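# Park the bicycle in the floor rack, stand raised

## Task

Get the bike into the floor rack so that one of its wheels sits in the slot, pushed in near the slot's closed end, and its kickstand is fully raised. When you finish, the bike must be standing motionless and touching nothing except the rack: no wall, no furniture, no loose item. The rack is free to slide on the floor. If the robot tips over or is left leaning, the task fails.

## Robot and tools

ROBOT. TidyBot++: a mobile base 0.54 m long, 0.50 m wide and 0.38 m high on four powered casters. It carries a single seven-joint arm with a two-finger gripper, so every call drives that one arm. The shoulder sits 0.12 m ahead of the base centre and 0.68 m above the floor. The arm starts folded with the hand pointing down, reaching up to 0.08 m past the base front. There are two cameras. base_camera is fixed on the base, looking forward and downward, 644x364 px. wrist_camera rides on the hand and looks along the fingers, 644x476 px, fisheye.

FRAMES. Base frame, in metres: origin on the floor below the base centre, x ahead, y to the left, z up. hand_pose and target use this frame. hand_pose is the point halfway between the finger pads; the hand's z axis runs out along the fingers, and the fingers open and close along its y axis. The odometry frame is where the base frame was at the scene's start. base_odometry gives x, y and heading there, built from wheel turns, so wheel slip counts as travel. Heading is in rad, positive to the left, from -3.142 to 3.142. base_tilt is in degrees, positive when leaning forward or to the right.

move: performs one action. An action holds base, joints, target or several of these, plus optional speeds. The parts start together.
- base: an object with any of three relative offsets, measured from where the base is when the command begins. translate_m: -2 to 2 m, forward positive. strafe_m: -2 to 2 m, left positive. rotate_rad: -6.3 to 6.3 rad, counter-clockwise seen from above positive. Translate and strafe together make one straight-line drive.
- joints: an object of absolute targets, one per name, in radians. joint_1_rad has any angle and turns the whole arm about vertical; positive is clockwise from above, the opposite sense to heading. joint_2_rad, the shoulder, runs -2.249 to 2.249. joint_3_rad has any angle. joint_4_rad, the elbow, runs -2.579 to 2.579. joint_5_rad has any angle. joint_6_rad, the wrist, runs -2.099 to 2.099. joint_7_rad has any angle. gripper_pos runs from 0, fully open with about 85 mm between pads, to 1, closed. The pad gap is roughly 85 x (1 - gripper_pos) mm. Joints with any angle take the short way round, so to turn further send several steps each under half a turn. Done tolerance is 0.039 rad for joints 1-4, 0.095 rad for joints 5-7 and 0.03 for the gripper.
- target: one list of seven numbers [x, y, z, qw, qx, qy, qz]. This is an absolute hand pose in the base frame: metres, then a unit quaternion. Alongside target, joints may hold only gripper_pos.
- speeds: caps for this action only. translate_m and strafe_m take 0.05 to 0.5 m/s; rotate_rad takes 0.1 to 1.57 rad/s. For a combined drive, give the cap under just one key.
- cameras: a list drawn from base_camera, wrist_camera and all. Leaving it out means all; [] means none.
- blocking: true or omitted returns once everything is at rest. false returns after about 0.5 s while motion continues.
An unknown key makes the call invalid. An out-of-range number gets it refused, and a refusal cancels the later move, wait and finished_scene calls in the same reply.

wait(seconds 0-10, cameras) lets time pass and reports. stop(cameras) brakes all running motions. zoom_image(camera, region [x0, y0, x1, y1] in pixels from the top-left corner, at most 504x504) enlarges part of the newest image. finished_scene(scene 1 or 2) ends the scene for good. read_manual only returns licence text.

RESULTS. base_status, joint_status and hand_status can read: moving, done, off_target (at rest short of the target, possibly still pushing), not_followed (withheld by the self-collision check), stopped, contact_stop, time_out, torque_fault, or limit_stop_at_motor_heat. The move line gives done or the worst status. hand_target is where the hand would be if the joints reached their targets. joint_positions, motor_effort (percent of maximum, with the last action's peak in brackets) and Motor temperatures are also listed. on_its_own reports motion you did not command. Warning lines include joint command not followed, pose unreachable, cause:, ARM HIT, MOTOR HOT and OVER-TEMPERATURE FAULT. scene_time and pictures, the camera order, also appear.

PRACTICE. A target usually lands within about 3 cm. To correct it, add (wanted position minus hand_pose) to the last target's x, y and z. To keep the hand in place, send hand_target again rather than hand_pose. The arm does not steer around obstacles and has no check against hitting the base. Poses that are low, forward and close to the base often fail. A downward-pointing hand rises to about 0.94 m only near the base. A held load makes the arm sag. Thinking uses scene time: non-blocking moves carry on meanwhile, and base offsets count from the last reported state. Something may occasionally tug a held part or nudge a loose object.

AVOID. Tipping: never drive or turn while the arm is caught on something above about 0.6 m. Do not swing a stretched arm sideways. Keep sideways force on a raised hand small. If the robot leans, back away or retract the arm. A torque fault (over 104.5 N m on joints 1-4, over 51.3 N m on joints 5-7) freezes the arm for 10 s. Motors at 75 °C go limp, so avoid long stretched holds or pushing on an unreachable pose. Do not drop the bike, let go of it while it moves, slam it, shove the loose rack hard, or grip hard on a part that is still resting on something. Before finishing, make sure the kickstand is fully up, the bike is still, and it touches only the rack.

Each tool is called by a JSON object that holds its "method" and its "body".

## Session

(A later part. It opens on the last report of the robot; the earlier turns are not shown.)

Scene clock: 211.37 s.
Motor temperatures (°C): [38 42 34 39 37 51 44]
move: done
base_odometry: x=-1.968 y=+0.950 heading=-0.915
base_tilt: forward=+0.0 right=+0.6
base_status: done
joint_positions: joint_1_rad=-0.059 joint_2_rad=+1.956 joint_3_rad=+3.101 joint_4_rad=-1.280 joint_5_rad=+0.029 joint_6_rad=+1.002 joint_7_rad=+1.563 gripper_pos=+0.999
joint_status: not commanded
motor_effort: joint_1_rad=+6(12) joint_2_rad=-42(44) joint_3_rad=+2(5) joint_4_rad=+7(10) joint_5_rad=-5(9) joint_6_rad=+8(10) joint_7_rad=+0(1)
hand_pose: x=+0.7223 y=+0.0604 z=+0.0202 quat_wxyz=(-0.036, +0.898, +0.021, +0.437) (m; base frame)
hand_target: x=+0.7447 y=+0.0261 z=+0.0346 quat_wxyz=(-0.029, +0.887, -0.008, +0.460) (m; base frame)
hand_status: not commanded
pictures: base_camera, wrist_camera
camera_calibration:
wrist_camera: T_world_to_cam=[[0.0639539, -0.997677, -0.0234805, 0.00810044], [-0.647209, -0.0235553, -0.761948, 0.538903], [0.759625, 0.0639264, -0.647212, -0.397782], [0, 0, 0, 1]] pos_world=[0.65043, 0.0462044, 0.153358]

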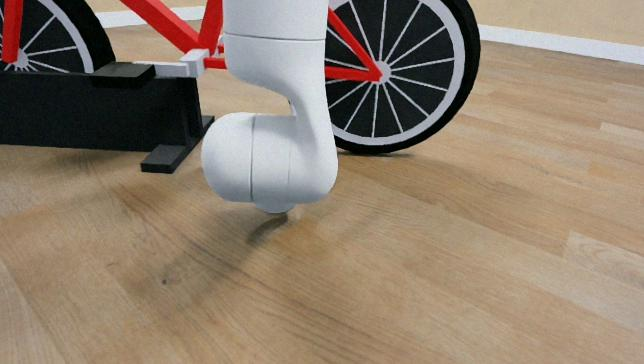

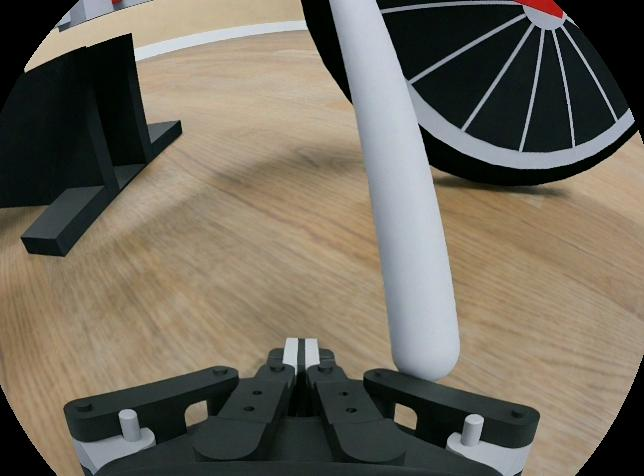

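{"method": "move", "body": {"joints": {"joint_2_rad": 1.86, "joint_4_rad": -1.30, "joint_6_rad": 0.99}}}

Scene clock: 212.50 s.
Motor temperatures (°C): [38 43 34 39 37 51 44]
move: off_target
base_odometry: x=-1.968 y=+0.950 heading=-0.915
base_tilt: forward=+0.0 right=+0.6
base_status: not commanded
joint_positions: joint_1_rad=-0.059 joint_2_rad=+1.912 joint_3_rad=+3.101 joint_4_rad=-1.316 joint_5_rad=+0.029 joint_6_rad=+0.999 joint_7_rad=+1.563 gripper_pos=+0.999
joint_status: joint_2_rad off_target (ended at +1.912, target +1.860); the others done
motor_effort: joint_1_rad=+7(7) joint_2_rad=-43(47) joint_3_rad=+3(3) joint_4_rad=+7(9) joint_5_rad=-5(6) joint_6_rad=+8(11) joint_7_rad=+1(1)
hand_pose: x=+0.7322 y=+0.0616 z=+0.0384 quat_wxyz=(-0.036, +0.897, +0.021, +0.440) (m; base frame)
hand_target: x=+0.7732 y=+0.0269 z=+0.0723 quat_wxyz=(-0.029, +0.884, -0.008, +0.466) (m; base frame)
hand_status: not commanded
pictures: base_camera, wrist_camera
camera_calibration:
wrist_camera: T_world_to_cam=[[0.0653776, -0.99757, -0.0240694, 0.00800189], [-0.64313, -0.0236813, -0.765391, 0.556322], [0.762961, 0.0655191, -0.643115, -0.396257], [0, 0, 0, 1]] pos_world=[0.659593, 0.0471193, 0.171158]

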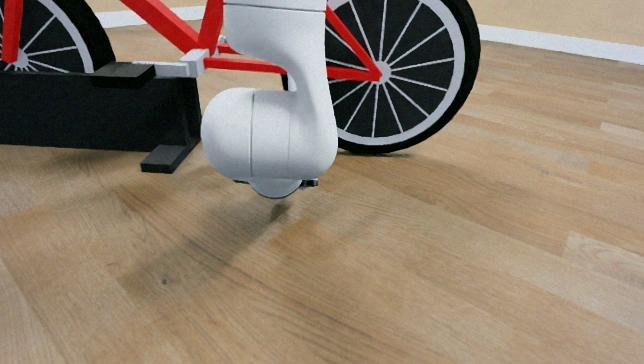

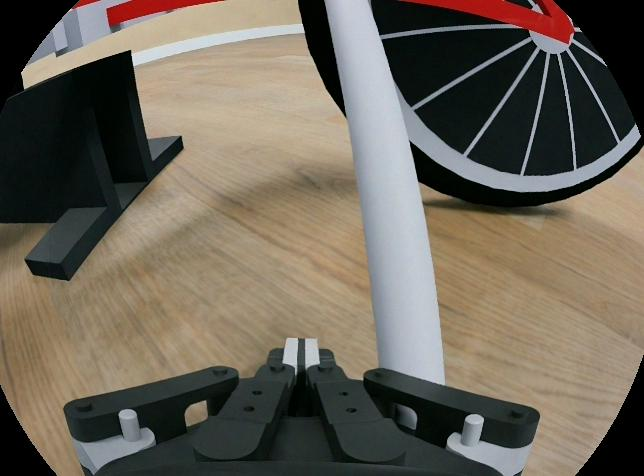

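{"method": "move", "body": {"base": {"strafe_m": -0.04}, "joints": {"joint_2_rad": 1.84, "joint_4_rad": -1.30, "joint_6_rad": 0.98}, "speeds": {"strafe_m": 0.1}}}

Scene clock: 213.53 s.
Motor temperatures (°C): [38 43 34 39 37 51 44]
move: off_target
base_odometry: x=-1.999 y=+0.926 heading=-0.915
base_tilt: forward=+0.0 right=+0.6
base_status: done
joint_positions: joint_1_rad=-0.048 joint_2_rad=+1.893 joint_3_rad=+3.102 joint_4_rad=-1.322 joint_5_rad=+0.029 joint_6_rad=+0.999 joint_7_rad=+1.563 gripper_pos=+0.999
joint_status: joint_2_rad off_target (ended at +1.893, target +1.840); the others done
motor_effort: joint_1_rad=+4(10) joint_2_rad=-45(46) joint_3_rad=+1(5) joint_4_rad=+8(10) joint_5_rad=-2(7) joint_6_rad=+9(10) joint_7_rad=+0(1)
hand_pose: x=+0.7417 y=+0.0549 z=+0.0486 quat_wxyz=(-0.034, +0.894, +0.016, +0.445) (m; base frame)
hand_target: x=+0.7835 y=+0.0271 z=+0.0829 quat_wxyz=(-0.029, +0.882, -0.007, +0.471) (m; base frame)
hand_status: not commanded
pictures: base_camera, wrist_camera
camera_calibration:
wrist_camera: T_world_to_cam=[[0.0548408, -0.998217, -0.0235638, 0.00885705], [-0.633947, -0.0165762, -0.773198, 0.563346], [0.771429, 0.0573411, -0.633726, -0.402766], [0, 0, 0, 1]] pos_world=[0.667352, 0.0412744, 0.180544]

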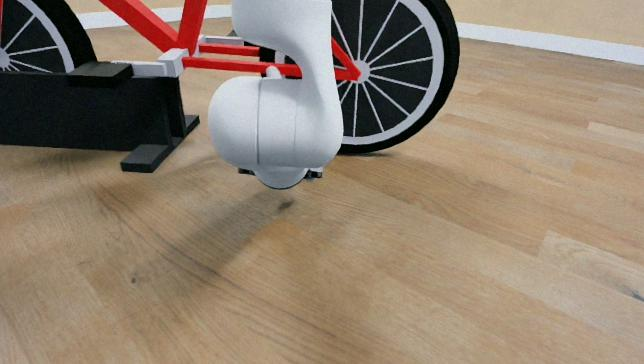

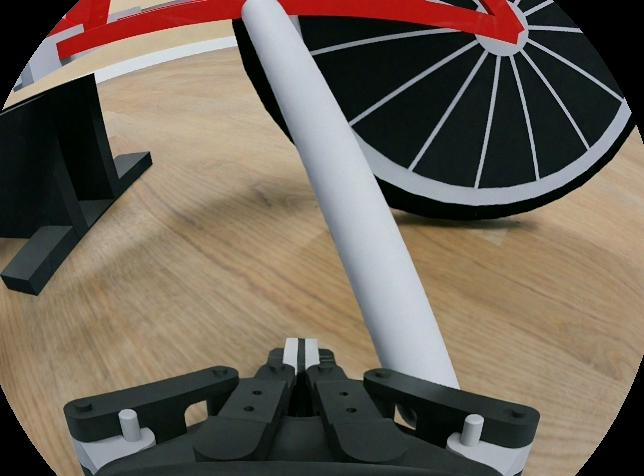

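{"method": "move", "body": {"base": {"strafe_m": -0.03}, "joints": {"joint_2_rad": 1.76, "joint_4_rad": -1.38, "joint_6_rad": 0.98}, "speeds": {"strafe_m": 0.1}}}

{"method": "move", "body": {"base": {"strafe_m": -0.04}, "joints": {"joint_2_rad": 1.70, "joint_4_rad": -1.45, "joint_6_rad": 0.99}, "speeds": {"strafe_m": 0.1}}}

Scene clock: 214.77 s.
Motor temperatures (°C): [38 43 34 39 37 51 44]
move: done
base_odometry: x=-2.023 y=+0.907 heading=-0.915
base_tilt: forward=+0.0 right=+0.6
base_status: done
joint_positions: joint_1_rad=-0.024 joint_2_rad=+1.779 joint_3_rad=+3.112 joint_4_rad=-1.374 joint_5_rad=+0.029 joint_6_rad=+0.999 joint_7_rad=+1.563 gripper_pos=+0.999
joint_status: all done
motor_effort: joint_1_rad=+0(8) joint_2_rad=-42(47) joint_3_rad=-2(3) joint_4_rad=+5(8) joint_5_rad=-2(5) joint_6_rad=+8(9) joint_7_rad=+1(1)
hand_pose: x=+0.7865 y=+0.0373 z=+0.1100 quat_wxyz=(-0.026, +0.880, +0.010, +0.474) (m; base frame)
hand_target: x=+0.7911 y=+0.0277 z=+0.1157 quat_wxyz=(-0.029, +0.882, -0.007, +0.471) (m; base frame)
hand_status: not commanded
pictures: base_camera, wrist_camera
camera_calibration:
wrist_camera: T_world_to_cam=[[0.0359674, -0.999257, -0.0138448, 0.00404597], [-0.583921, -0.00977088, -0.811751, 0.603491], [0.811013, 0.0372809, -0.583839, -0.433321], [0, 0, 0, 1]] pos_world=[0.703674, 0.0260942, 0.236951]

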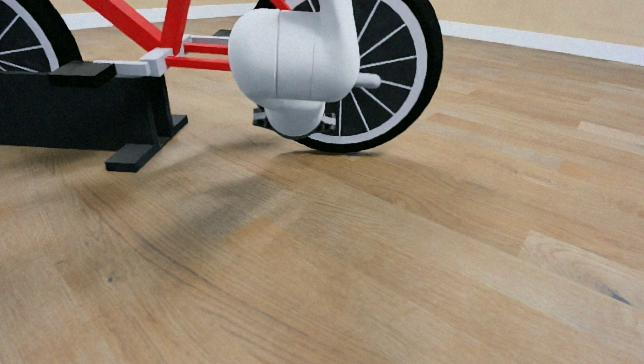

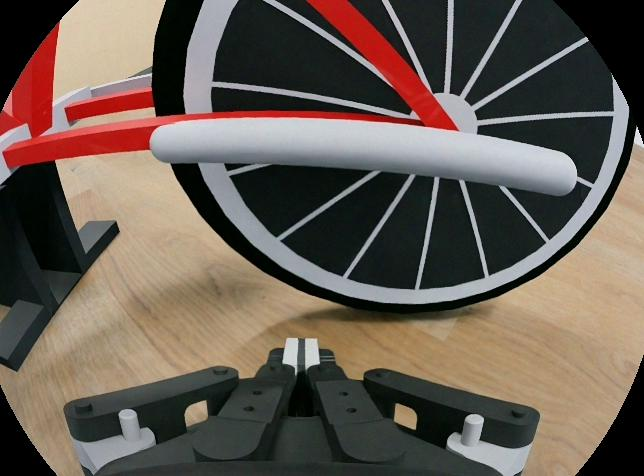

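Scene clock: 215.70 s.
Motor temperatures (°C): [38 43 34 39 37 51 44]
move: done
base_odometry: x=-2.055 y=+0.883 heading=-0.915
base_tilt: forward=+0.0 right=+0.6
base_status: done
joint_positions: joint_1_rad=-0.017 joint_2_rad=+1.725 joint_3_rad=+3.114 joint_4_rad=-1.443 joint_5_rad=+0.029 joint_6_rad=+0.999 joint_7_rad=+1.563 gripper_pos=+0.999
joint_status: all done
motor_effort: joint_1_rad=+0(3) joint_2_rad=-42(44) joint_3_rad=-2(3) joint_4_rad=+4(6) joint_5_rad=-1(2) joint_6_rad=+7(8) joint_7_rad=+0(1)
hand_pose: x=+0.7829 y=+0.0325 z=+0.1280 quat_wxyz=(-0.024, +0.884, +0.008, +0.467) (m; base frame)
hand_target: x=+0.7920 y=+0.0281 z=+0.1407 quat_wxyz=(-0.030, +0.882, -0.007, +0.471) (m; base frame)
hand_status: not commanded
pictures: base_camera, wrist_camera
camera_calibration:
wrist_camera: T_world_to_cam=[[0.0311838, -0.999434, -0.0126325, 0.00325466], [-0.596864, -0.00848228, -0.802298, 0.624894], [0.801736, 0.0325586, -0.59679, -0.410634], [0, 0, 0, 1]] pos_world=[0.702095, 0.021923, 0.25633]

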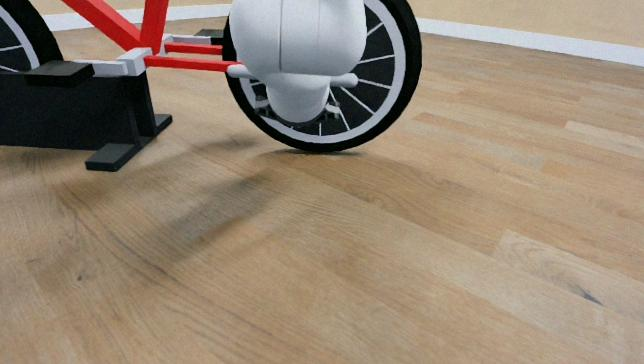

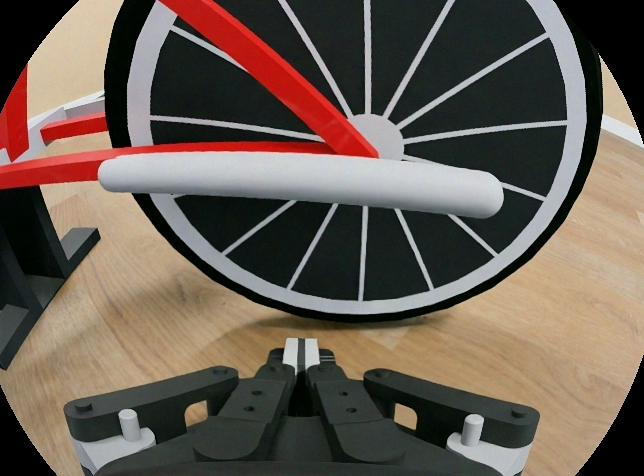

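{"method": "move", "body": {"base": {"translate_m": -0.25}, "joints": {"joint_2_rad": 1.63, "joint_4_rad": -1.58, "joint_6_rad": 1.02}}}

Scene clock: 225.80 s.
Motor temperatures (°C): [38 43 34 39 37 51 44]
move: done
base_odometry: x=-2.207 y=+1.081 heading=-0.915
base_tilt: forward=+0.0 right=+0.6
base_status: done
joint_positions: joint_1_rad=-0.017 joint_2_rad=+1.651 joint_3_rad=+3.114 joint_4_rad=-1.577 joint_5_rad=+0.029 joint_6_rad=+0.999 joint_7_rad=+1.563 gripper_pos=+0.999
joint_status: all done
motor_effort: joint_1_rad=+0(1) joint_2_rad=-41(44) joint_3_rad=-2(3) joint_4_rad=+3(6) joint_5_rad=-1(2) joint_6_rad=+7(8) joint_7_rad=+0(1)
hand_pose: x=+0.7572 y=+0.0332 z=+0.1455 quat_wxyz=(-0.025, +0.897, +0.009, +0.441) (m; base frame)
hand_target: x=+0.7705 y=+0.0284 z=+0.1630 quat_wxyz=(-0.030, +0.889, -0.006, +0.457) (m; base frame)
hand_status: not commanded
pictures: base_camera, wrist_camera
camera_calibration:
wrist_camera: T_world_to_cam=[[0.0341107, -0.99932, -0.0140151, 0.00291705], [-0.643065, -0.0112112, -0.76573, 0.653375], [0.765052, 0.0351322, -0.64301, -0.345174], [0, 0, 0, 1]] pos_world=[0.684139, 0.0223669, 0.2784]

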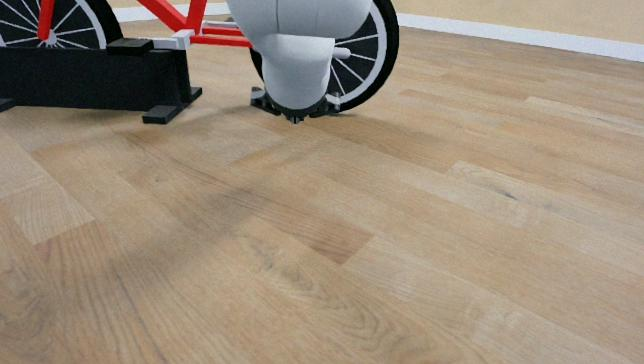

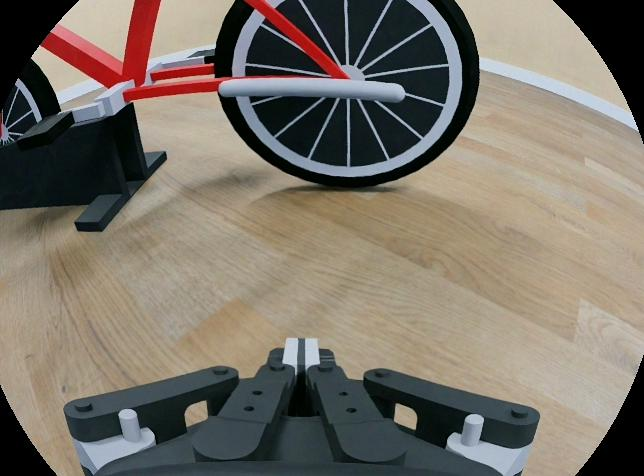

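{"method": "move", "body": {"base": {"strafe_m": -0.40}, "cameras": []}}

{"method": "move", "body": {"base": {"translate_m": 0.20}}}

Scene clock: 228.23 s.
Motor temperatures (°C): [38 43 34 39 37 51 44]
move: done
base_odometry: x=-2.525 y=+0.837 heading=-0.915
base_tilt: forward=+0.0 right=+0.6
base_status: done
joint_positions: joint_1_rad=-0.009 joint_2_rad=+1.651 joint_3_rad=+3.120 joint_4_rad=-1.577 joint_5_rad=+0.029 joint_6_rad=+0.999 joint_7_rad=+1.563 gripper_pos=+0.999
joint_status: not commanded
motor_effort: joint_1_rad=+0(4) joint_2_rad=-41(41) joint_3_rad=-2(4) joint_4_rad=+3(3) joint_5_rad=-1(2) joint_6_rad=+7(7) joint_7_rad=+0(1)
hand_pose: x=+0.7575 y=+0.0252 z=+0.1453 quat_wxyz=(-0.021, +0.897, +0.008, +0.441) (m; base frame)
hand_target: x=+0.7705 y=+0.0284 z=+0.1630 quat_wxyz=(-0.030, +0.889, -0.006, +0.457) (m; base frame)
hand_status: not commanded
pictures: none
No camera images: "cameras" was empty.

Scene clock: 229.73 s.
Motor temperatures (°C): [38 43 34 39 37 51 44]
move: done
base_odometry: x=-2.403 y=+0.678 heading=-0.915
base_tilt: forward=+0.0 right=+0.6
base_status: done
joint_positions: joint_1_rad=-0.009 joint_2_rad=+1.645 joint_3_rad=+3.120 joint_4_rad=-1.575 joint_5_rad=+0.029 joint_6_rad=+0.999 joint_7_rad=+1.563 gripper_pos=+0.999
joint_status: not commanded
motor_effort: joint_1_rad=+0(1) joint_2_rad=-41(43) joint_3_rad=-1(2) joint_4_rad=+3(5) joint_5_rad=+0(2) joint_6_rad=+7(7) joint_7_rad=+1(1)
hand_pose: x=+0.7616 y=+0.0252 z=+0.1494 quat_wxyz=(-0.020, +0.896, +0.008, +0.444) (m; base frame)
hand_target: x=+0.7705 y=+0.0284 z=+0.1630 quat_wxyz=(-0.030, +0.889, -0.006, +0.457) (m; base frame)
hand_status: not commanded
pictures: base_camera, wrist_camera
camera_calibration:
wrist_camera: T_world_to_cam=[[0.0271967, -0.999604, -0.00719244, -0.000899011], [-0.637052, -0.011787, -0.770731, 0.65528], [0.770341, 0.0255433, -0.637121, -0.35038], [0, 0, 0, 1]] pos_world=[0.687384, 0.015775, 0.281803]

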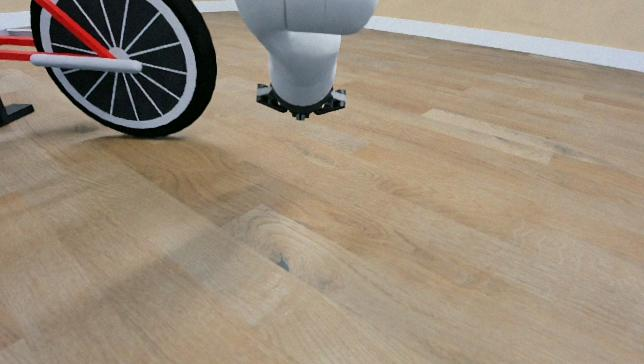

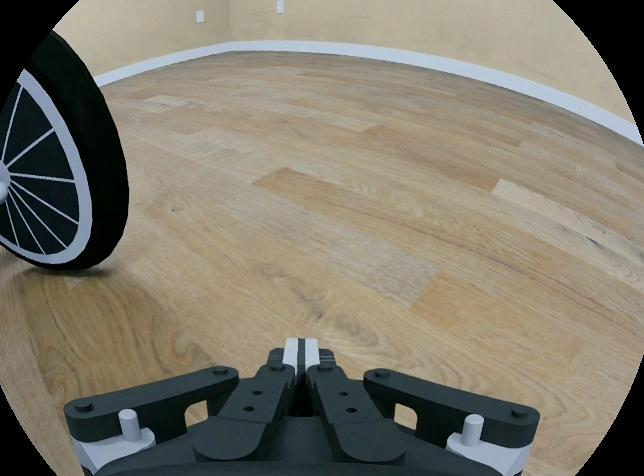

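{"method": "move", "body": {"cameras": ["all"]}}

Scene clock: 230.10 s.
Motor temperatures (°C): [38 43 34 39 37 51 44]
base_odometry: x=-2.403 y=+0.678 heading=-0.915
base_tilt: forward=+0.0 right=+0.6
base_status: done
joint_positions: joint_1_rad=-0.009 joint_2_rad=+1.645 joint_3_rad=+3.120 joint_4_rad=-1.575 joint_5_rad=+0.029 joint_6_rad=+0.999 joint_7_rad=+1.563 gripper_pos=+0.999
joint_status: not commanded
motor_effort: joint_1_rad=+0(1) joint_2_rad=-41(43) joint_3_rad=-2(2) joint_4_rad=+3(5) joint_5_rad=-1(2) joint_6_rad=+7(7) joint_7_rad=+1(1)
hand_pose: x=+0.7616 y=+0.0252 z=+0.1494 quat_wxyz=(-0.020, +0.896, +0.008, +0.444) (m; base frame)
hand_target: x=+0.7705 y=+0.0284 z=+0.1630 quat_wxyz=(-0.030, +0.889, -0.006, +0.457) (m; base frame)
hand_status: not commanded
pictures: base_camera, wrist_camera
camera_calibration:
wrist_camera: T_world_to_cam=[[0.0271967, -0.999604, -0.00719244, -0.000899011], [-0.637052, -0.011787, -0.770731, 0.65528], [0.770341, 0.0255433, -0.637121, -0.35038], [0, 0, 0, 1]] pos_world=[0.687384, 0.015775, 0.281803]

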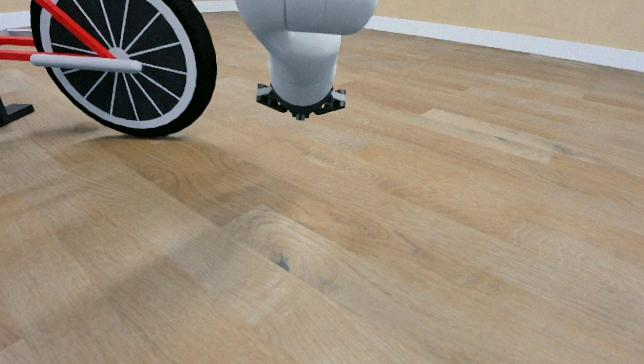

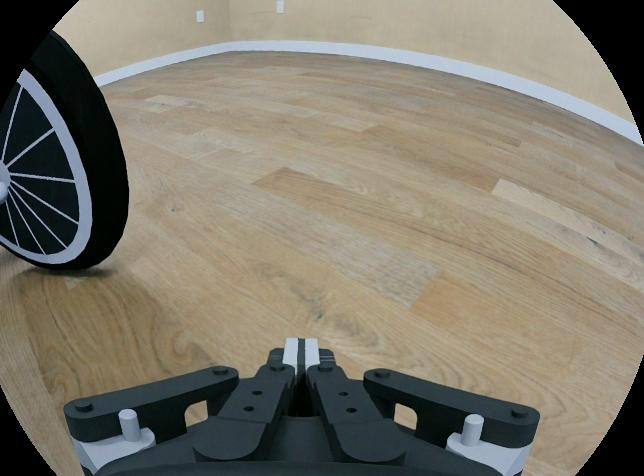

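{"method": "move", "body": {"base": {"translate_m": 0.21}, "speeds": {"translate_m": 0.25}}}

Scene clock: 231.83 s.
Motor temperatures (°C): [38 43 34 39 37 51 44]
move: done
base_odometry: x=-2.275 y=+0.511 heading=-0.915
base_tilt: forward=+0.0 right=+0.6
base_status: done
joint_positions: joint_1_rad=-0.009 joint_2_rad=+1.644 joint_3_rad=+3.120 joint_4_rad=-1.577 joint_5_rad=+0.029 joint_6_rad=+0.999 joint_7_rad=+1.563 gripper_pos=+0.999
joint_status: not commanded
motor_effort: joint_1_rad=+0(1) joint_2_rad=-41(43) joint_3_rad=-2(2) joint_4_rad=+3(5) joint_5_rad=-1(2) joint_6_rad=+7(8) joint_7_rad=+1(1)
hand_pose: x=+0.7606 y=+0.0252 z=+0.1493 quat_wxyz=(-0.021, +0.896, +0.008, +0.443) (m; base frame)
hand_target: x=+0.7705 y=+0.0284 z=+0.1630 quat_wxyz=(-0.030, +0.889, -0.006, +0.457) (m; base frame)
hand_status: not commanded
pictures: base_camera, wrist_camera
camera_calibration:
wrist_camera: T_world_to_cam=[[0.0272371, -0.999603, -0.00723257, -0.000893169], [-0.63859, -0.0118329, -0.769456, 0.65548], [0.769065, 0.0255764, -0.638659, -0.348549], [0, 0, 0, 1]] pos_world=[0.686664, 0.015778, 0.281753]

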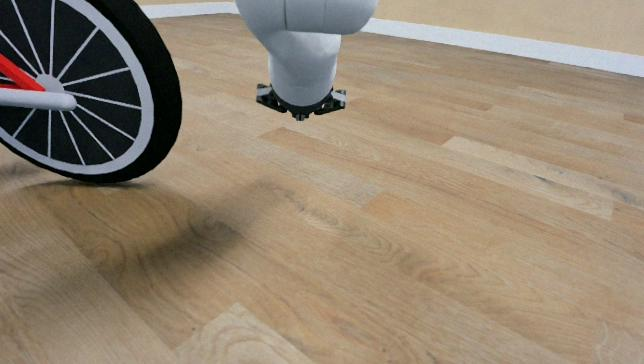

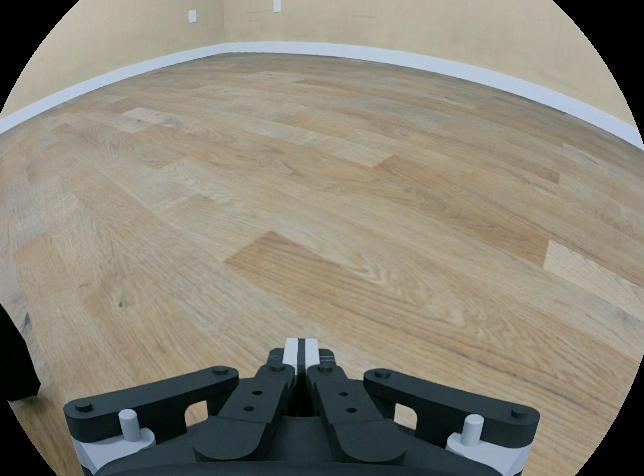

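{"method": "move", "body": {"base": {"translate_m": 0.06}, "speeds": {"translate_m": 0.2}, "cameras": []}}

{"method": "move", "body": {"base": {"strafe_m": 0.13}, "speeds": {"strafe_m": 0.1}}}

Scene clock: 232.97 s.
Motor temperatures (°C): [38 43 34 39 37 51 44]
move: done
base_odometry: x=-2.238 y=+0.464 heading=-0.915
base_tilt: forward=+0.0 right=+0.6
base_status: done
joint_positions: joint_1_rad=-0.009 joint_2_rad=+1.642 joint_3_rad=+3.120 joint_4_rad=-1.576 joint_5_rad=+0.029 joint_6_rad=+0.999 joint_7_rad=+1.563 gripper_pos=+0.999
joint_status: not commanded
motor_effort: joint_1_rad=+0(1) joint_2_rad=-41(43) joint_3_rad=-1(2) joint_4_rad=+3(5) joint_5_rad=-1(2) joint_6_rad=+7(8) joint_7_rad=+1(1)
hand_pose: x=+0.7629 y=+0.0252 z=+0.1514 quat_wxyz=(-0.020, +0.895, +0.008, +0.445) (m; base frame)
hand_target: x=+0.7705 y=+0.0284 z=+0.1630 quat_wxyz=(-0.030, +0.889, -0.006, +0.457) (m; base frame)
hand_status: not commanded
pictures: none
No camera images: "cameras" was empty.

Scene clock: 234.87 s.
Motor temperatures (°C): [38 44 34 39 37 51 44]
move: done
base_odometry: x=-2.135 y=+0.543 heading=-0.915
base_tilt: forward=+0.0 right=+0.6
base_status: done
joint_positions: joint_1_rad=-0.012 joint_2_rad=+1.642 joint_3_rad=+3.122 joint_4_rad=-1.576 joint_5_rad=+0.029 joint_6_rad=+0.999 joint_7_rad=+1.563 gripper_pos=+0.999
joint_status: not commanded
motor_effort: joint_1_rad=+0(4) joint_2_rad=-41(41) joint_3_rad=-2(4) joint_4_rad=+3(4) joint_5_rad=-1(2) joint_6_rad=+7(7) joint_7_rad=+1(1)
hand_pose: x=+0.7629 y=+0.0258 z=+0.1513 quat_wxyz=(-0.020, +0.895, +0.009, +0.445) (m; base frame)
hand_target: x=+0.7705 y=+0.0284 z=+0.1630 quat_wxyz=(-0.030, +0.889, -0.006, +0.457) (m; base frame)
hand_status: not commanded
pictures: base_camera, wrist_camera
camera_calibration:
wrist_camera: T_world_to_cam=[[0.0297211, -0.999545, -0.0051554, -0.00259296], [-0.635075, -0.0149004, -0.772306, 0.656342], [0.771878, 0.0262278, -0.635229, -0.351694], [0, 0, 0, 1]] pos_world=[0.688369, 0.0164121, 0.283477]

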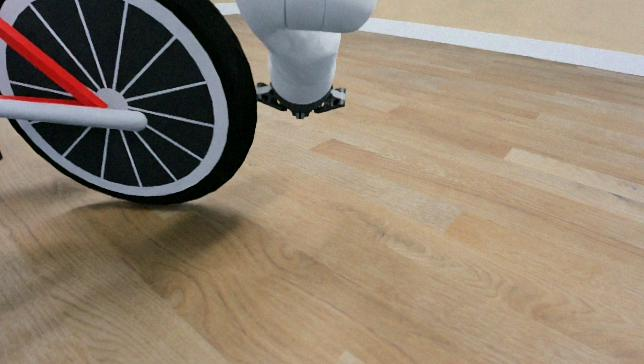

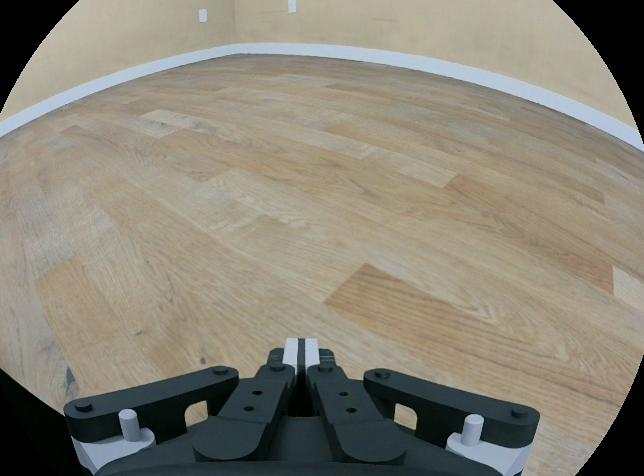

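{"method": "move", "body": {"base": {"strafe_m": 0.06}, "speeds": {"strafe_m": 0.08}}}

Scene clock: 236.17 s.
Motor temperatures (°C): [38 44 34 39 37 51 44]
move: done
base_odometry: x=-2.087 y=+0.579 heading=-0.916
base_tilt: forward=+0.0 right=+0.6
base_status: done
joint_positions: joint_1_rad=+0.046 joint_2_rad=+1.639 joint_3_rad=+3.162 joint_4_rad=-1.576 joint_5_rad=+0.028 joint_6_rad=+0.999 joint_7_rad=+1.563 gripper_pos=+0.999
joint_status: not commanded
motor_effort: joint_1_rad=-11(14) joint_2_rad=-38(42) joint_3_rad=-9(11) joint_4_rad=+2(4) joint_5_rad=+6(7) joint_6_rad=+6(7) joint_7_rad=+1(1)
hand_pose: x=+0.7635 y=-0.0307 z=+0.1519 quat_wxyz=(+0.010, +0.895, -0.007, +0.446) (m; base frame)
hand_target: x=+0.7705 y=+0.0284 z=+0.1630 quat_wxyz=(-0.030, +0.889, -0.006, +0.457) (m; base frame)
hand_status: not commanded
pictures: base_camera, wrist_camera
camera_calibration:
wrist_camera: T_world_to_cam=[[-0.0264163, -0.99906, 0.034371, -0.0221376], [-0.63461, -0.00980607, -0.772771, 0.65624], [0.772381, -0.0422258, -0.633754, -0.353031], [0, 0, 0, 1]] pos_world=[0.688546, -0.0305887, 0.284149]

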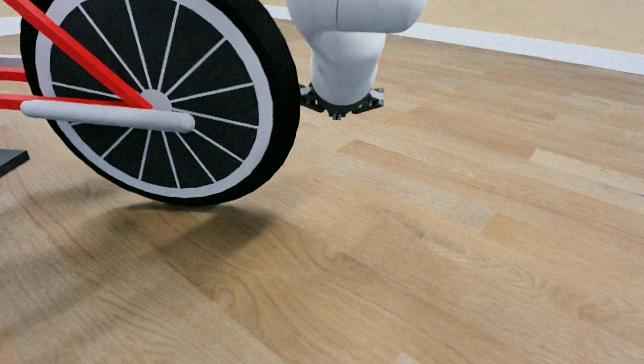

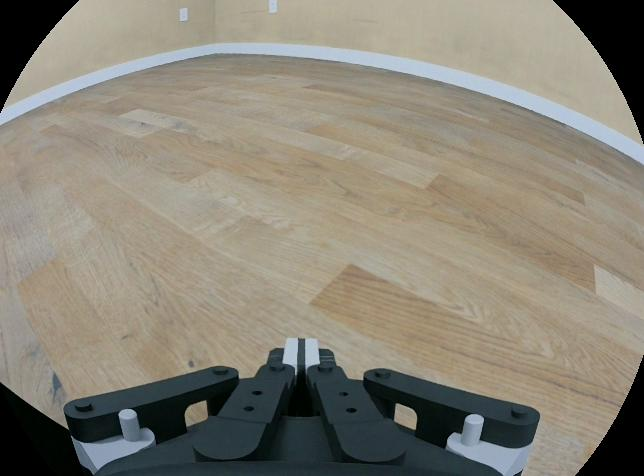

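{"method": "move", "body": {"base": {"strafe_m": 0.04}, "speeds": {"strafe_m": 0.08}}}

Scene clock: 237.37 s.
Motor temperatures (°C): [38 44 34 39 37 51 44]
move: done
base_odometry: x=-2.056 y=+0.603 heading=-0.916
base_tilt: forward=+0.0 right=+0.6
base_status: done
joint_positions: joint_1_rad=+0.076 joint_2_rad=+1.634 joint_3_rad=+3.185 joint_4_rad=-1.576 joint_5_rad=+0.011 joint_6_rad=+0.999 joint_7_rad=+1.563 gripper_pos=+0.999
joint_status: not commanded
motor_effort: joint_1_rad=-17(20) joint_2_rad=-38(39) joint_3_rad=-13(16) joint_4_rad=+2(2) joint_5_rad=+8(10) joint_6_rad=+6(6) joint_7_rad=+0(1)
hand_pose: x=+0.7640 y=-0.0661 z=+0.1554 quat_wxyz=(+0.031, +0.893, -0.022, +0.448) (m; base frame)
hand_target: x=+0.7705 y=+0.0284 z=+0.1630 quat_wxyz=(-0.030, +0.889, -0.006, +0.457) (m; base frame)
hand_status: not commanded
pictures: base_camera, wrist_camera
camera_calibration:
wrist_camera: T_world_to_cam=[[-0.0721544, -0.995678, 0.0584802, -0.0262321], [-0.631453, 0.000216715, -0.775414, 0.657559], [0.772049, -0.092877, -0.62874, -0.356541], [0, 0, 0, 1]] pos_world=[0.688592, -0.0593757, 0.287243]

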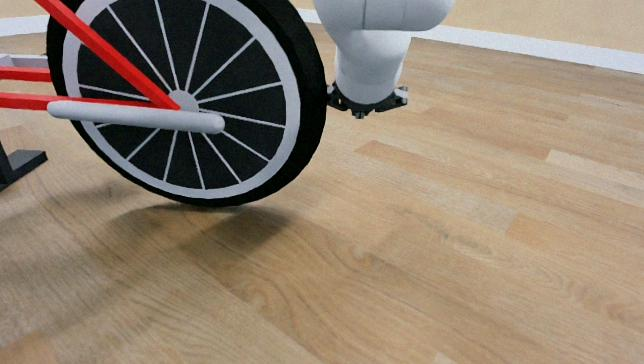

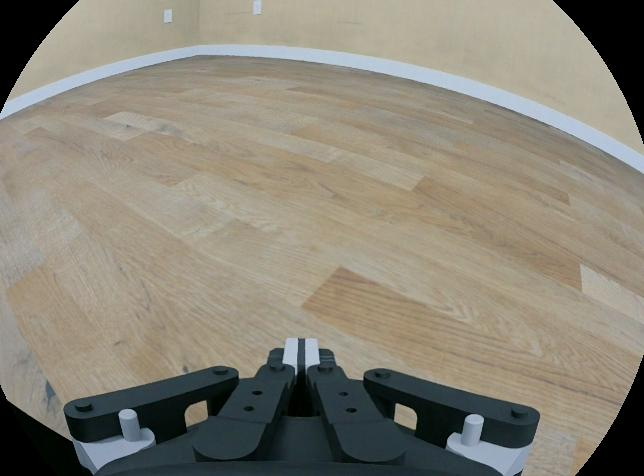

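{"method": "move", "body": {"base": {"strafe_m": 0.04}, "speeds": {"strafe_m": 0.08}}}

Scene clock: 238.43 s.
Motor temperatures (°C): [38 44 34 39 37 51 44]
move: done
base_odometry: x=-2.024 y=+0.627 heading=-0.917
base_tilt: forward=+0.0 right=+0.6
base_status: done
joint_positions: joint_1_rad=+0.113 joint_2_rad=+1.632 joint_3_rad=+3.210 joint_4_rad=-1.576 joint_5_rad=-0.013 joint_6_rad=+0.999 joint_7_rad=+1.563 gripper_pos=+0.999
joint_status: not commanded
motor_effort: joint_1_rad=-23(26) joint_2_rad=-37(38) joint_3_rad=-17(20) joint_4_rad=+1(2) joint_5_rad=+12(14) joint_6_rad=+6(6) joint_7_rad=+0(1)
hand_pose: x=+0.7602 y=-0.1082 z=+0.1575 quat_wxyz=(+0.056, +0.892, -0.042, +0.447) (m; base frame)
hand_target: x=+0.7705 y=+0.0284 z=+0.1630 quat_wxyz=(-0.030, +0.889, -0.006, +0.457) (m; base frame)
hand_status: not commanded
pictures: base_camera, wrist_camera
camera_calibration:
wrist_camera: T_world_to_cam=[[-0.130875, -0.98772, 0.0853282, -0.0272583], [-0.630248, 0.0164523, -0.776219, 0.657767], [0.765284, -0.155365, -0.624662, -0.358477], [0, 0, 0, 1]] pos_world=[0.685325, -0.0934402, 0.288971]

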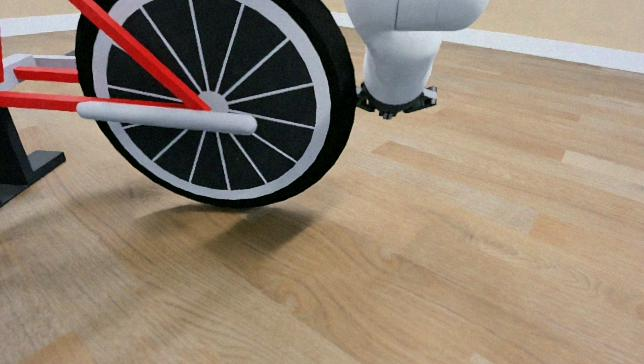

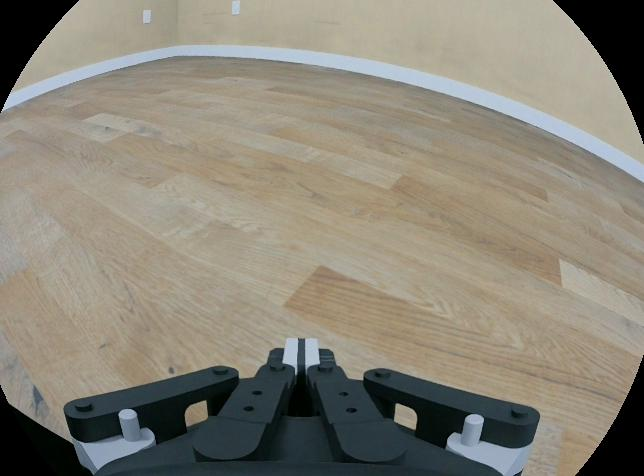

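{"method": "zoom_image", "body": {"camera": "base_camera", "region": [0, 0, 240, 240]}}

Scaled by 2.100.

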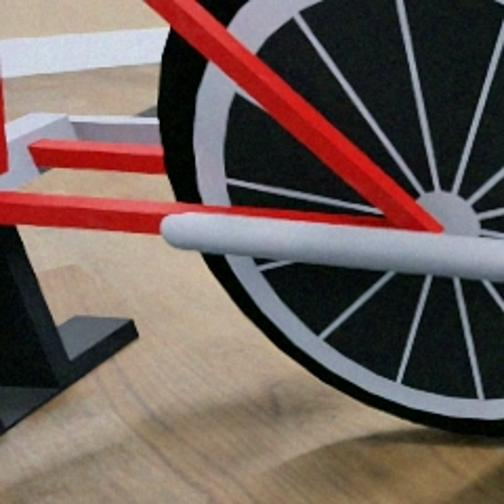

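{"method": "move", "body": {"base": {"strafe_m": 0.03}, "speeds": {"strafe_m": 0.08}}}

Scene clock: 239.73 s.
Motor temperatures (°C): [38 44 34 39 37 51 44]
move: done
base_odometry: x=-2.000 y=+0.645 heading=-0.917
base_tilt: forward=+0.0 right=+0.6
base_status: done
joint_positions: joint_1_rad=+0.112 joint_2_rad=+1.617 joint_3_rad=+3.215 joint_4_rad=-1.574 joint_5_rad=-0.021 joint_6_rad=+1.000 joint_7_rad=+1.563 gripper_pos=+0.999
joint_status: not commanded
motor_effort: joint_1_rad=-23(29) joint_2_rad=-34(37) joint_3_rad=-17(21) joint_4_rad=+2(3) joint_5_rad=+11(15) joint_6_rad=+4(6) joint_7_rad=+1(1)
hand_pose: x=+0.7685 y=-0.1132 z=+0.1683 quat_wxyz=(+0.061, +0.887, -0.044, +0.455) (m; base frame)
hand_target: x=+0.7705 y=+0.0284 z=+0.1630 quat_wxyz=(-0.030, +0.889, -0.006, +0.457) (m; base frame)
hand_status: not commanded
pictures: base_camera, wrist_camera
camera_calibration:
wrist_camera: T_world_to_cam=[[-0.139021, -0.986162, 0.0903206, -0.0264755], [-0.616455, 0.0147999, -0.787251, 0.662533], [0.77502, -0.165123, -0.609982, -0.369867], [0, 0, 0, 1]] pos_world=[0.691396, -0.096988, 0.298359]

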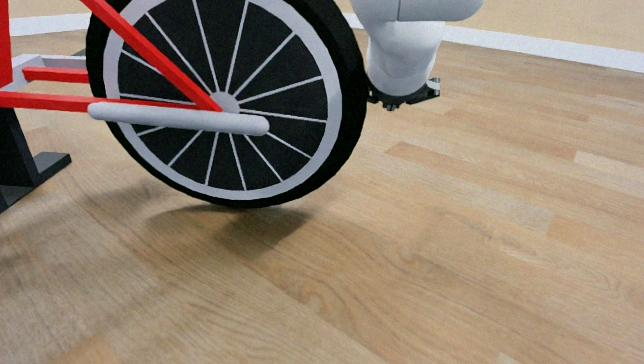

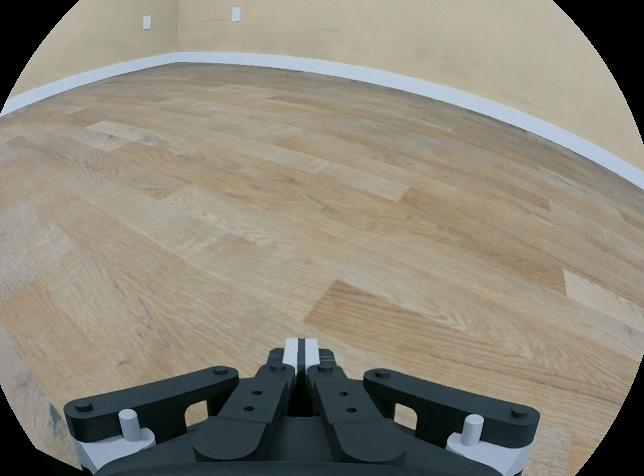

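{"method": "move", "body": {"base": {"strafe_m": -0.16}, "speeds": {"strafe_m": 0.1}, "cameras": []}}

{"method": "move", "body": {"base": {"translate_m": -0.55}, "speeds": {"translate_m": 0.3}}}

{"method": "move", "body": {"base": {"strafe_m": 0.75}, "joints": {"joint_1_rad": 0, "joint_2_rad": 0.2, "joint_4_rad": -2.0, "joint_6_rad": -0.9}}}

Scene clock: 242.07 s.
Motor temperatures (°C): [38 44 34 39 37 51 44]
move: done
base_odometry: x=-2.127 y=+0.548 heading=-0.918
base_tilt: forward=+0.0 right=+0.7
base_status: done
joint_positions: joint_1_rad=-0.013 joint_2_rad=+1.618 joint_3_rad=+3.133 joint_4_rad=-1.577 joint_5_rad=-0.020 joint_6_rad=+1.000 joint_7_rad=+1.563 gripper_pos=+0.999
joint_status: not commanded
motor_effort: joint_1_rad=+0(21) joint_2_rad=-41(43) joint_3_rad=-1(16) joint_4_rad=+4(6) joint_5_rad=-1(11) joint_6_rad=+7(8) joint_7_rad=+1(1)
hand_pose: x=+0.7747 y=+0.0091 z=+0.1659 quat_wxyz=(-0.004, +0.890, -0.009, +0.456) (m; base frame)
hand_target: x=+0.7705 y=+0.0284 z=+0.1630 quat_wxyz=(-0.030, +0.889, -0.006, +0.457) (m; base frame)
hand_status: not commanded
pictures: none
No camera images: "cameras" was empty.

Scene clock: 244.73 s.
Motor temperatures (°C): [38 44 34 39 37 51 44]
move: done
base_odometry: x=-2.461 y=+0.985 heading=-0.918
base_tilt: forward=+0.0 right=+0.6
base_status: done
joint_positions: joint_1_rad=-0.013 joint_2_rad=+1.620 joint_3_rad=+3.133 joint_4_rad=-1.579 joint_5_rad=-0.020 joint_6_rad=+1.000 joint_7_rad=+1.563 gripper_pos=+0.999
joint_status: not commanded
motor_effort: joint_1_rad=+0(2) joint_2_rad=-41(43) joint_3_rad=-1(2) joint_4_rad=+4(5) joint_5_rad=-1(2) joint_6_rad=+7(8) joint_7_rad=+1(1)
hand_pose: x=+0.7728 y=+0.0090 z=+0.1642 quat_wxyz=(-0.004, +0.891, -0.009, +0.454) (m; base frame)
hand_target: x=+0.7705 y=+0.0284 z=+0.1630 quat_wxyz=(-0.030, +0.889, -0.006, +0.457) (m; base frame)
hand_status: not commanded
pictures: base_camera, wrist_camera
camera_calibration:
wrist_camera: T_world_to_cam=[[-0.0172493, -0.999818, 0.00814957, 0.0145664], [-0.620978, 0.00432445, -0.783816, 0.663183], [0.783638, -0.018581, -0.620939, -0.361674], [0, 0, 0, 1]] pos_world=[0.695495, 0.00497561, 0.295117]

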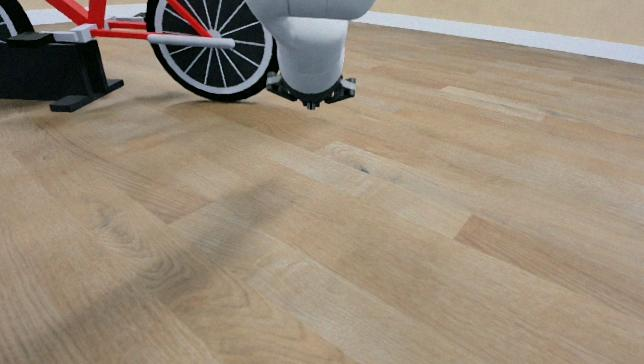

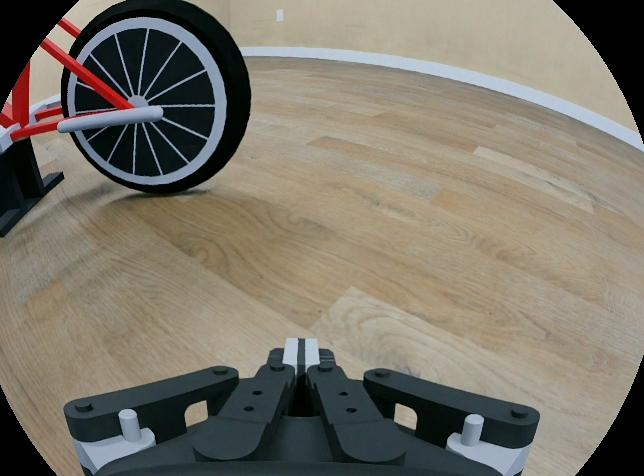

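Scene clock: 249.57 s.
Motor temperatures (°C): [38 44 34 39 37 51 44]
move: time_out
base_odometry: x=-1.892 y=+1.420 heading=-0.919
base_tilt: forward=+0.0 right=+0.6
base_status: strafe_m time_out (by the wheels' count: +0.717 of +0.750)
joint_positions: joint_1_rad=-0.005 joint_2_rad=+0.219 joint_3_rad=+3.125 joint_4_rad=-1.989 joint_5_rad=-0.018 joint_6_rad=-0.852 joint_7_rad=+1.563 gripper_pos=+0.999
joint_status: all done
motor_effort: joint_1_rad=+0(9) joint_2_rad=-22(47) joint_3_rad=+0(7) joint_4_rad=+14(16) joint_5_rad=-1(4) joint_6_rad=+1(8) joint_7_rad=+1(1)
hand_pose: x=+0.4885 y=+0.0137 z=+0.5956 quat_wxyz=(-0.009, +0.999, +0.001, +0.041) (m; base frame)
hand_target: x=+0.4696 y=+0.0000 z=+0.5983 quat_wxyz=(+0.010, +1.000, -0.008, +0.021) (m; base frame)
hand_status: not commanded
pictures: base_camera, wrist_camera
camera_calibration:
wrist_camera: T_world_to_cam=[[0.0159401, -0.999873, 0.0000584699, -0.000603797], [-0.999007, -0.0159288, -0.0416147, 0.567604], [0.0416103, 0.000604932, -0.999134, 0.7165], [0, 0, 0, 1]] pos_world=[0.537237, 0.00800408, 0.7395]

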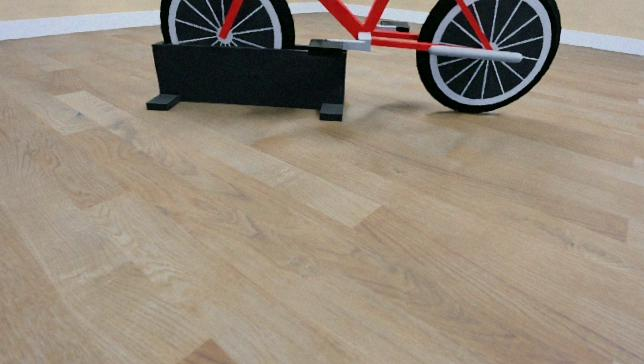

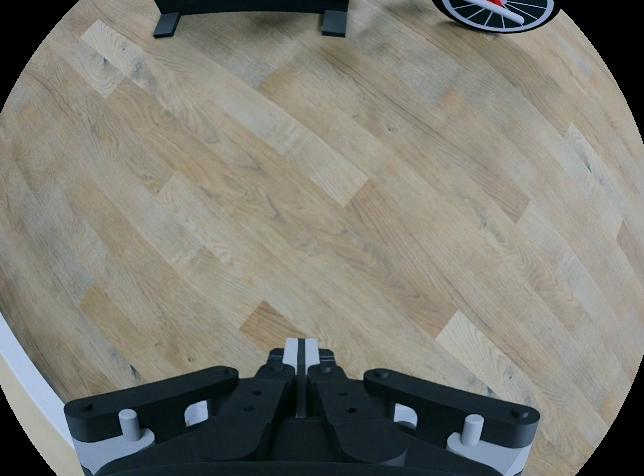

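{"method": "move", "body": {"base": {"strafe_m": -0.1}}}

{"method": "zoom_image", "body": {"camera": "base_camera", "region": [60, 0, 380, 180]}}

Scene clock: 250.83 s.
Motor temperatures (°C): [38 44 34 39 37 51 44]
move: done
base_odometry: x=-1.972 y=+1.360 heading=-0.919
base_tilt: forward=+0.0 right=+0.6
base_status: done
joint_positions: joint_1_rad=+0.000 joint_2_rad=+0.219 joint_3_rad=+3.125 joint_4_rad=-1.989 joint_5_rad=-0.018 joint_6_rad=-0.852 joint_7_rad=+1.563 gripper_pos=+0.999
joint_status: not commanded
motor_effort: joint_1_rad=-1(2) joint_2_rad=-21(22) joint_3_rad=-1(2) joint_4_rad=+14(15) joint_5_rad=-1(3) joint_6_rad=+1(1) joint_7_rad=+1(1)
hand_pose: x=+0.4884 y=+0.0120 z=+0.5956 quat_wxyz=(-0.009, +0.999, -0.001, +0.041) (m; base frame)
hand_target: x=+0.4696 y=+0.0000 z=+0.5983 quat_wxyz=(+0.010, +1.000, -0.008, +0.021) (m; base frame)
hand_status: not commanded
pictures: base_camera, wrist_camera
camera_calibration:
wrist_camera: T_world_to_cam=[[0.0113954, -0.999935, 0.000113944, -0.000125041], [-0.999076, -0.0113904, -0.0414347, 0.567429], [0.0414333, 0.000358327, -0.999141, 0.716579], [0, 0, 0, 1]] pos_world=[0.537216, 0.00608142, 0.739474]

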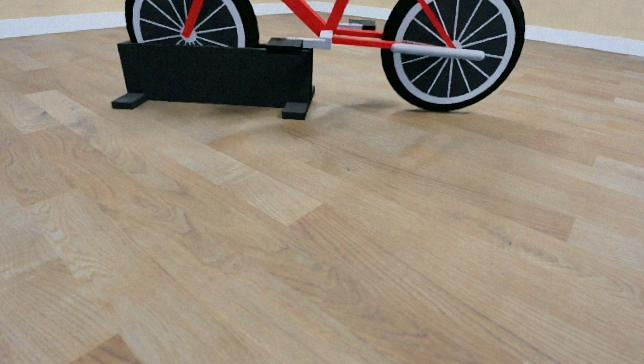

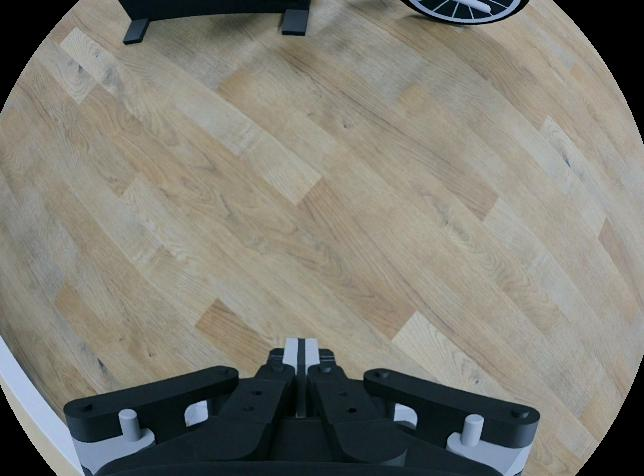

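Scaled by 1.575.

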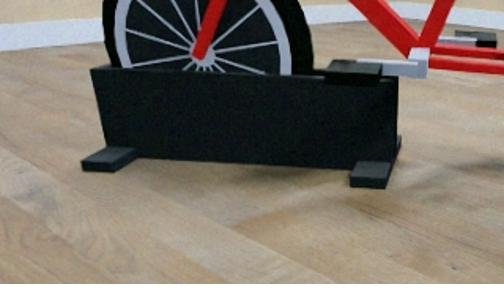

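{"method": "finished_scene", "body": {"scene": 2}}

The scene is finished: the task was done.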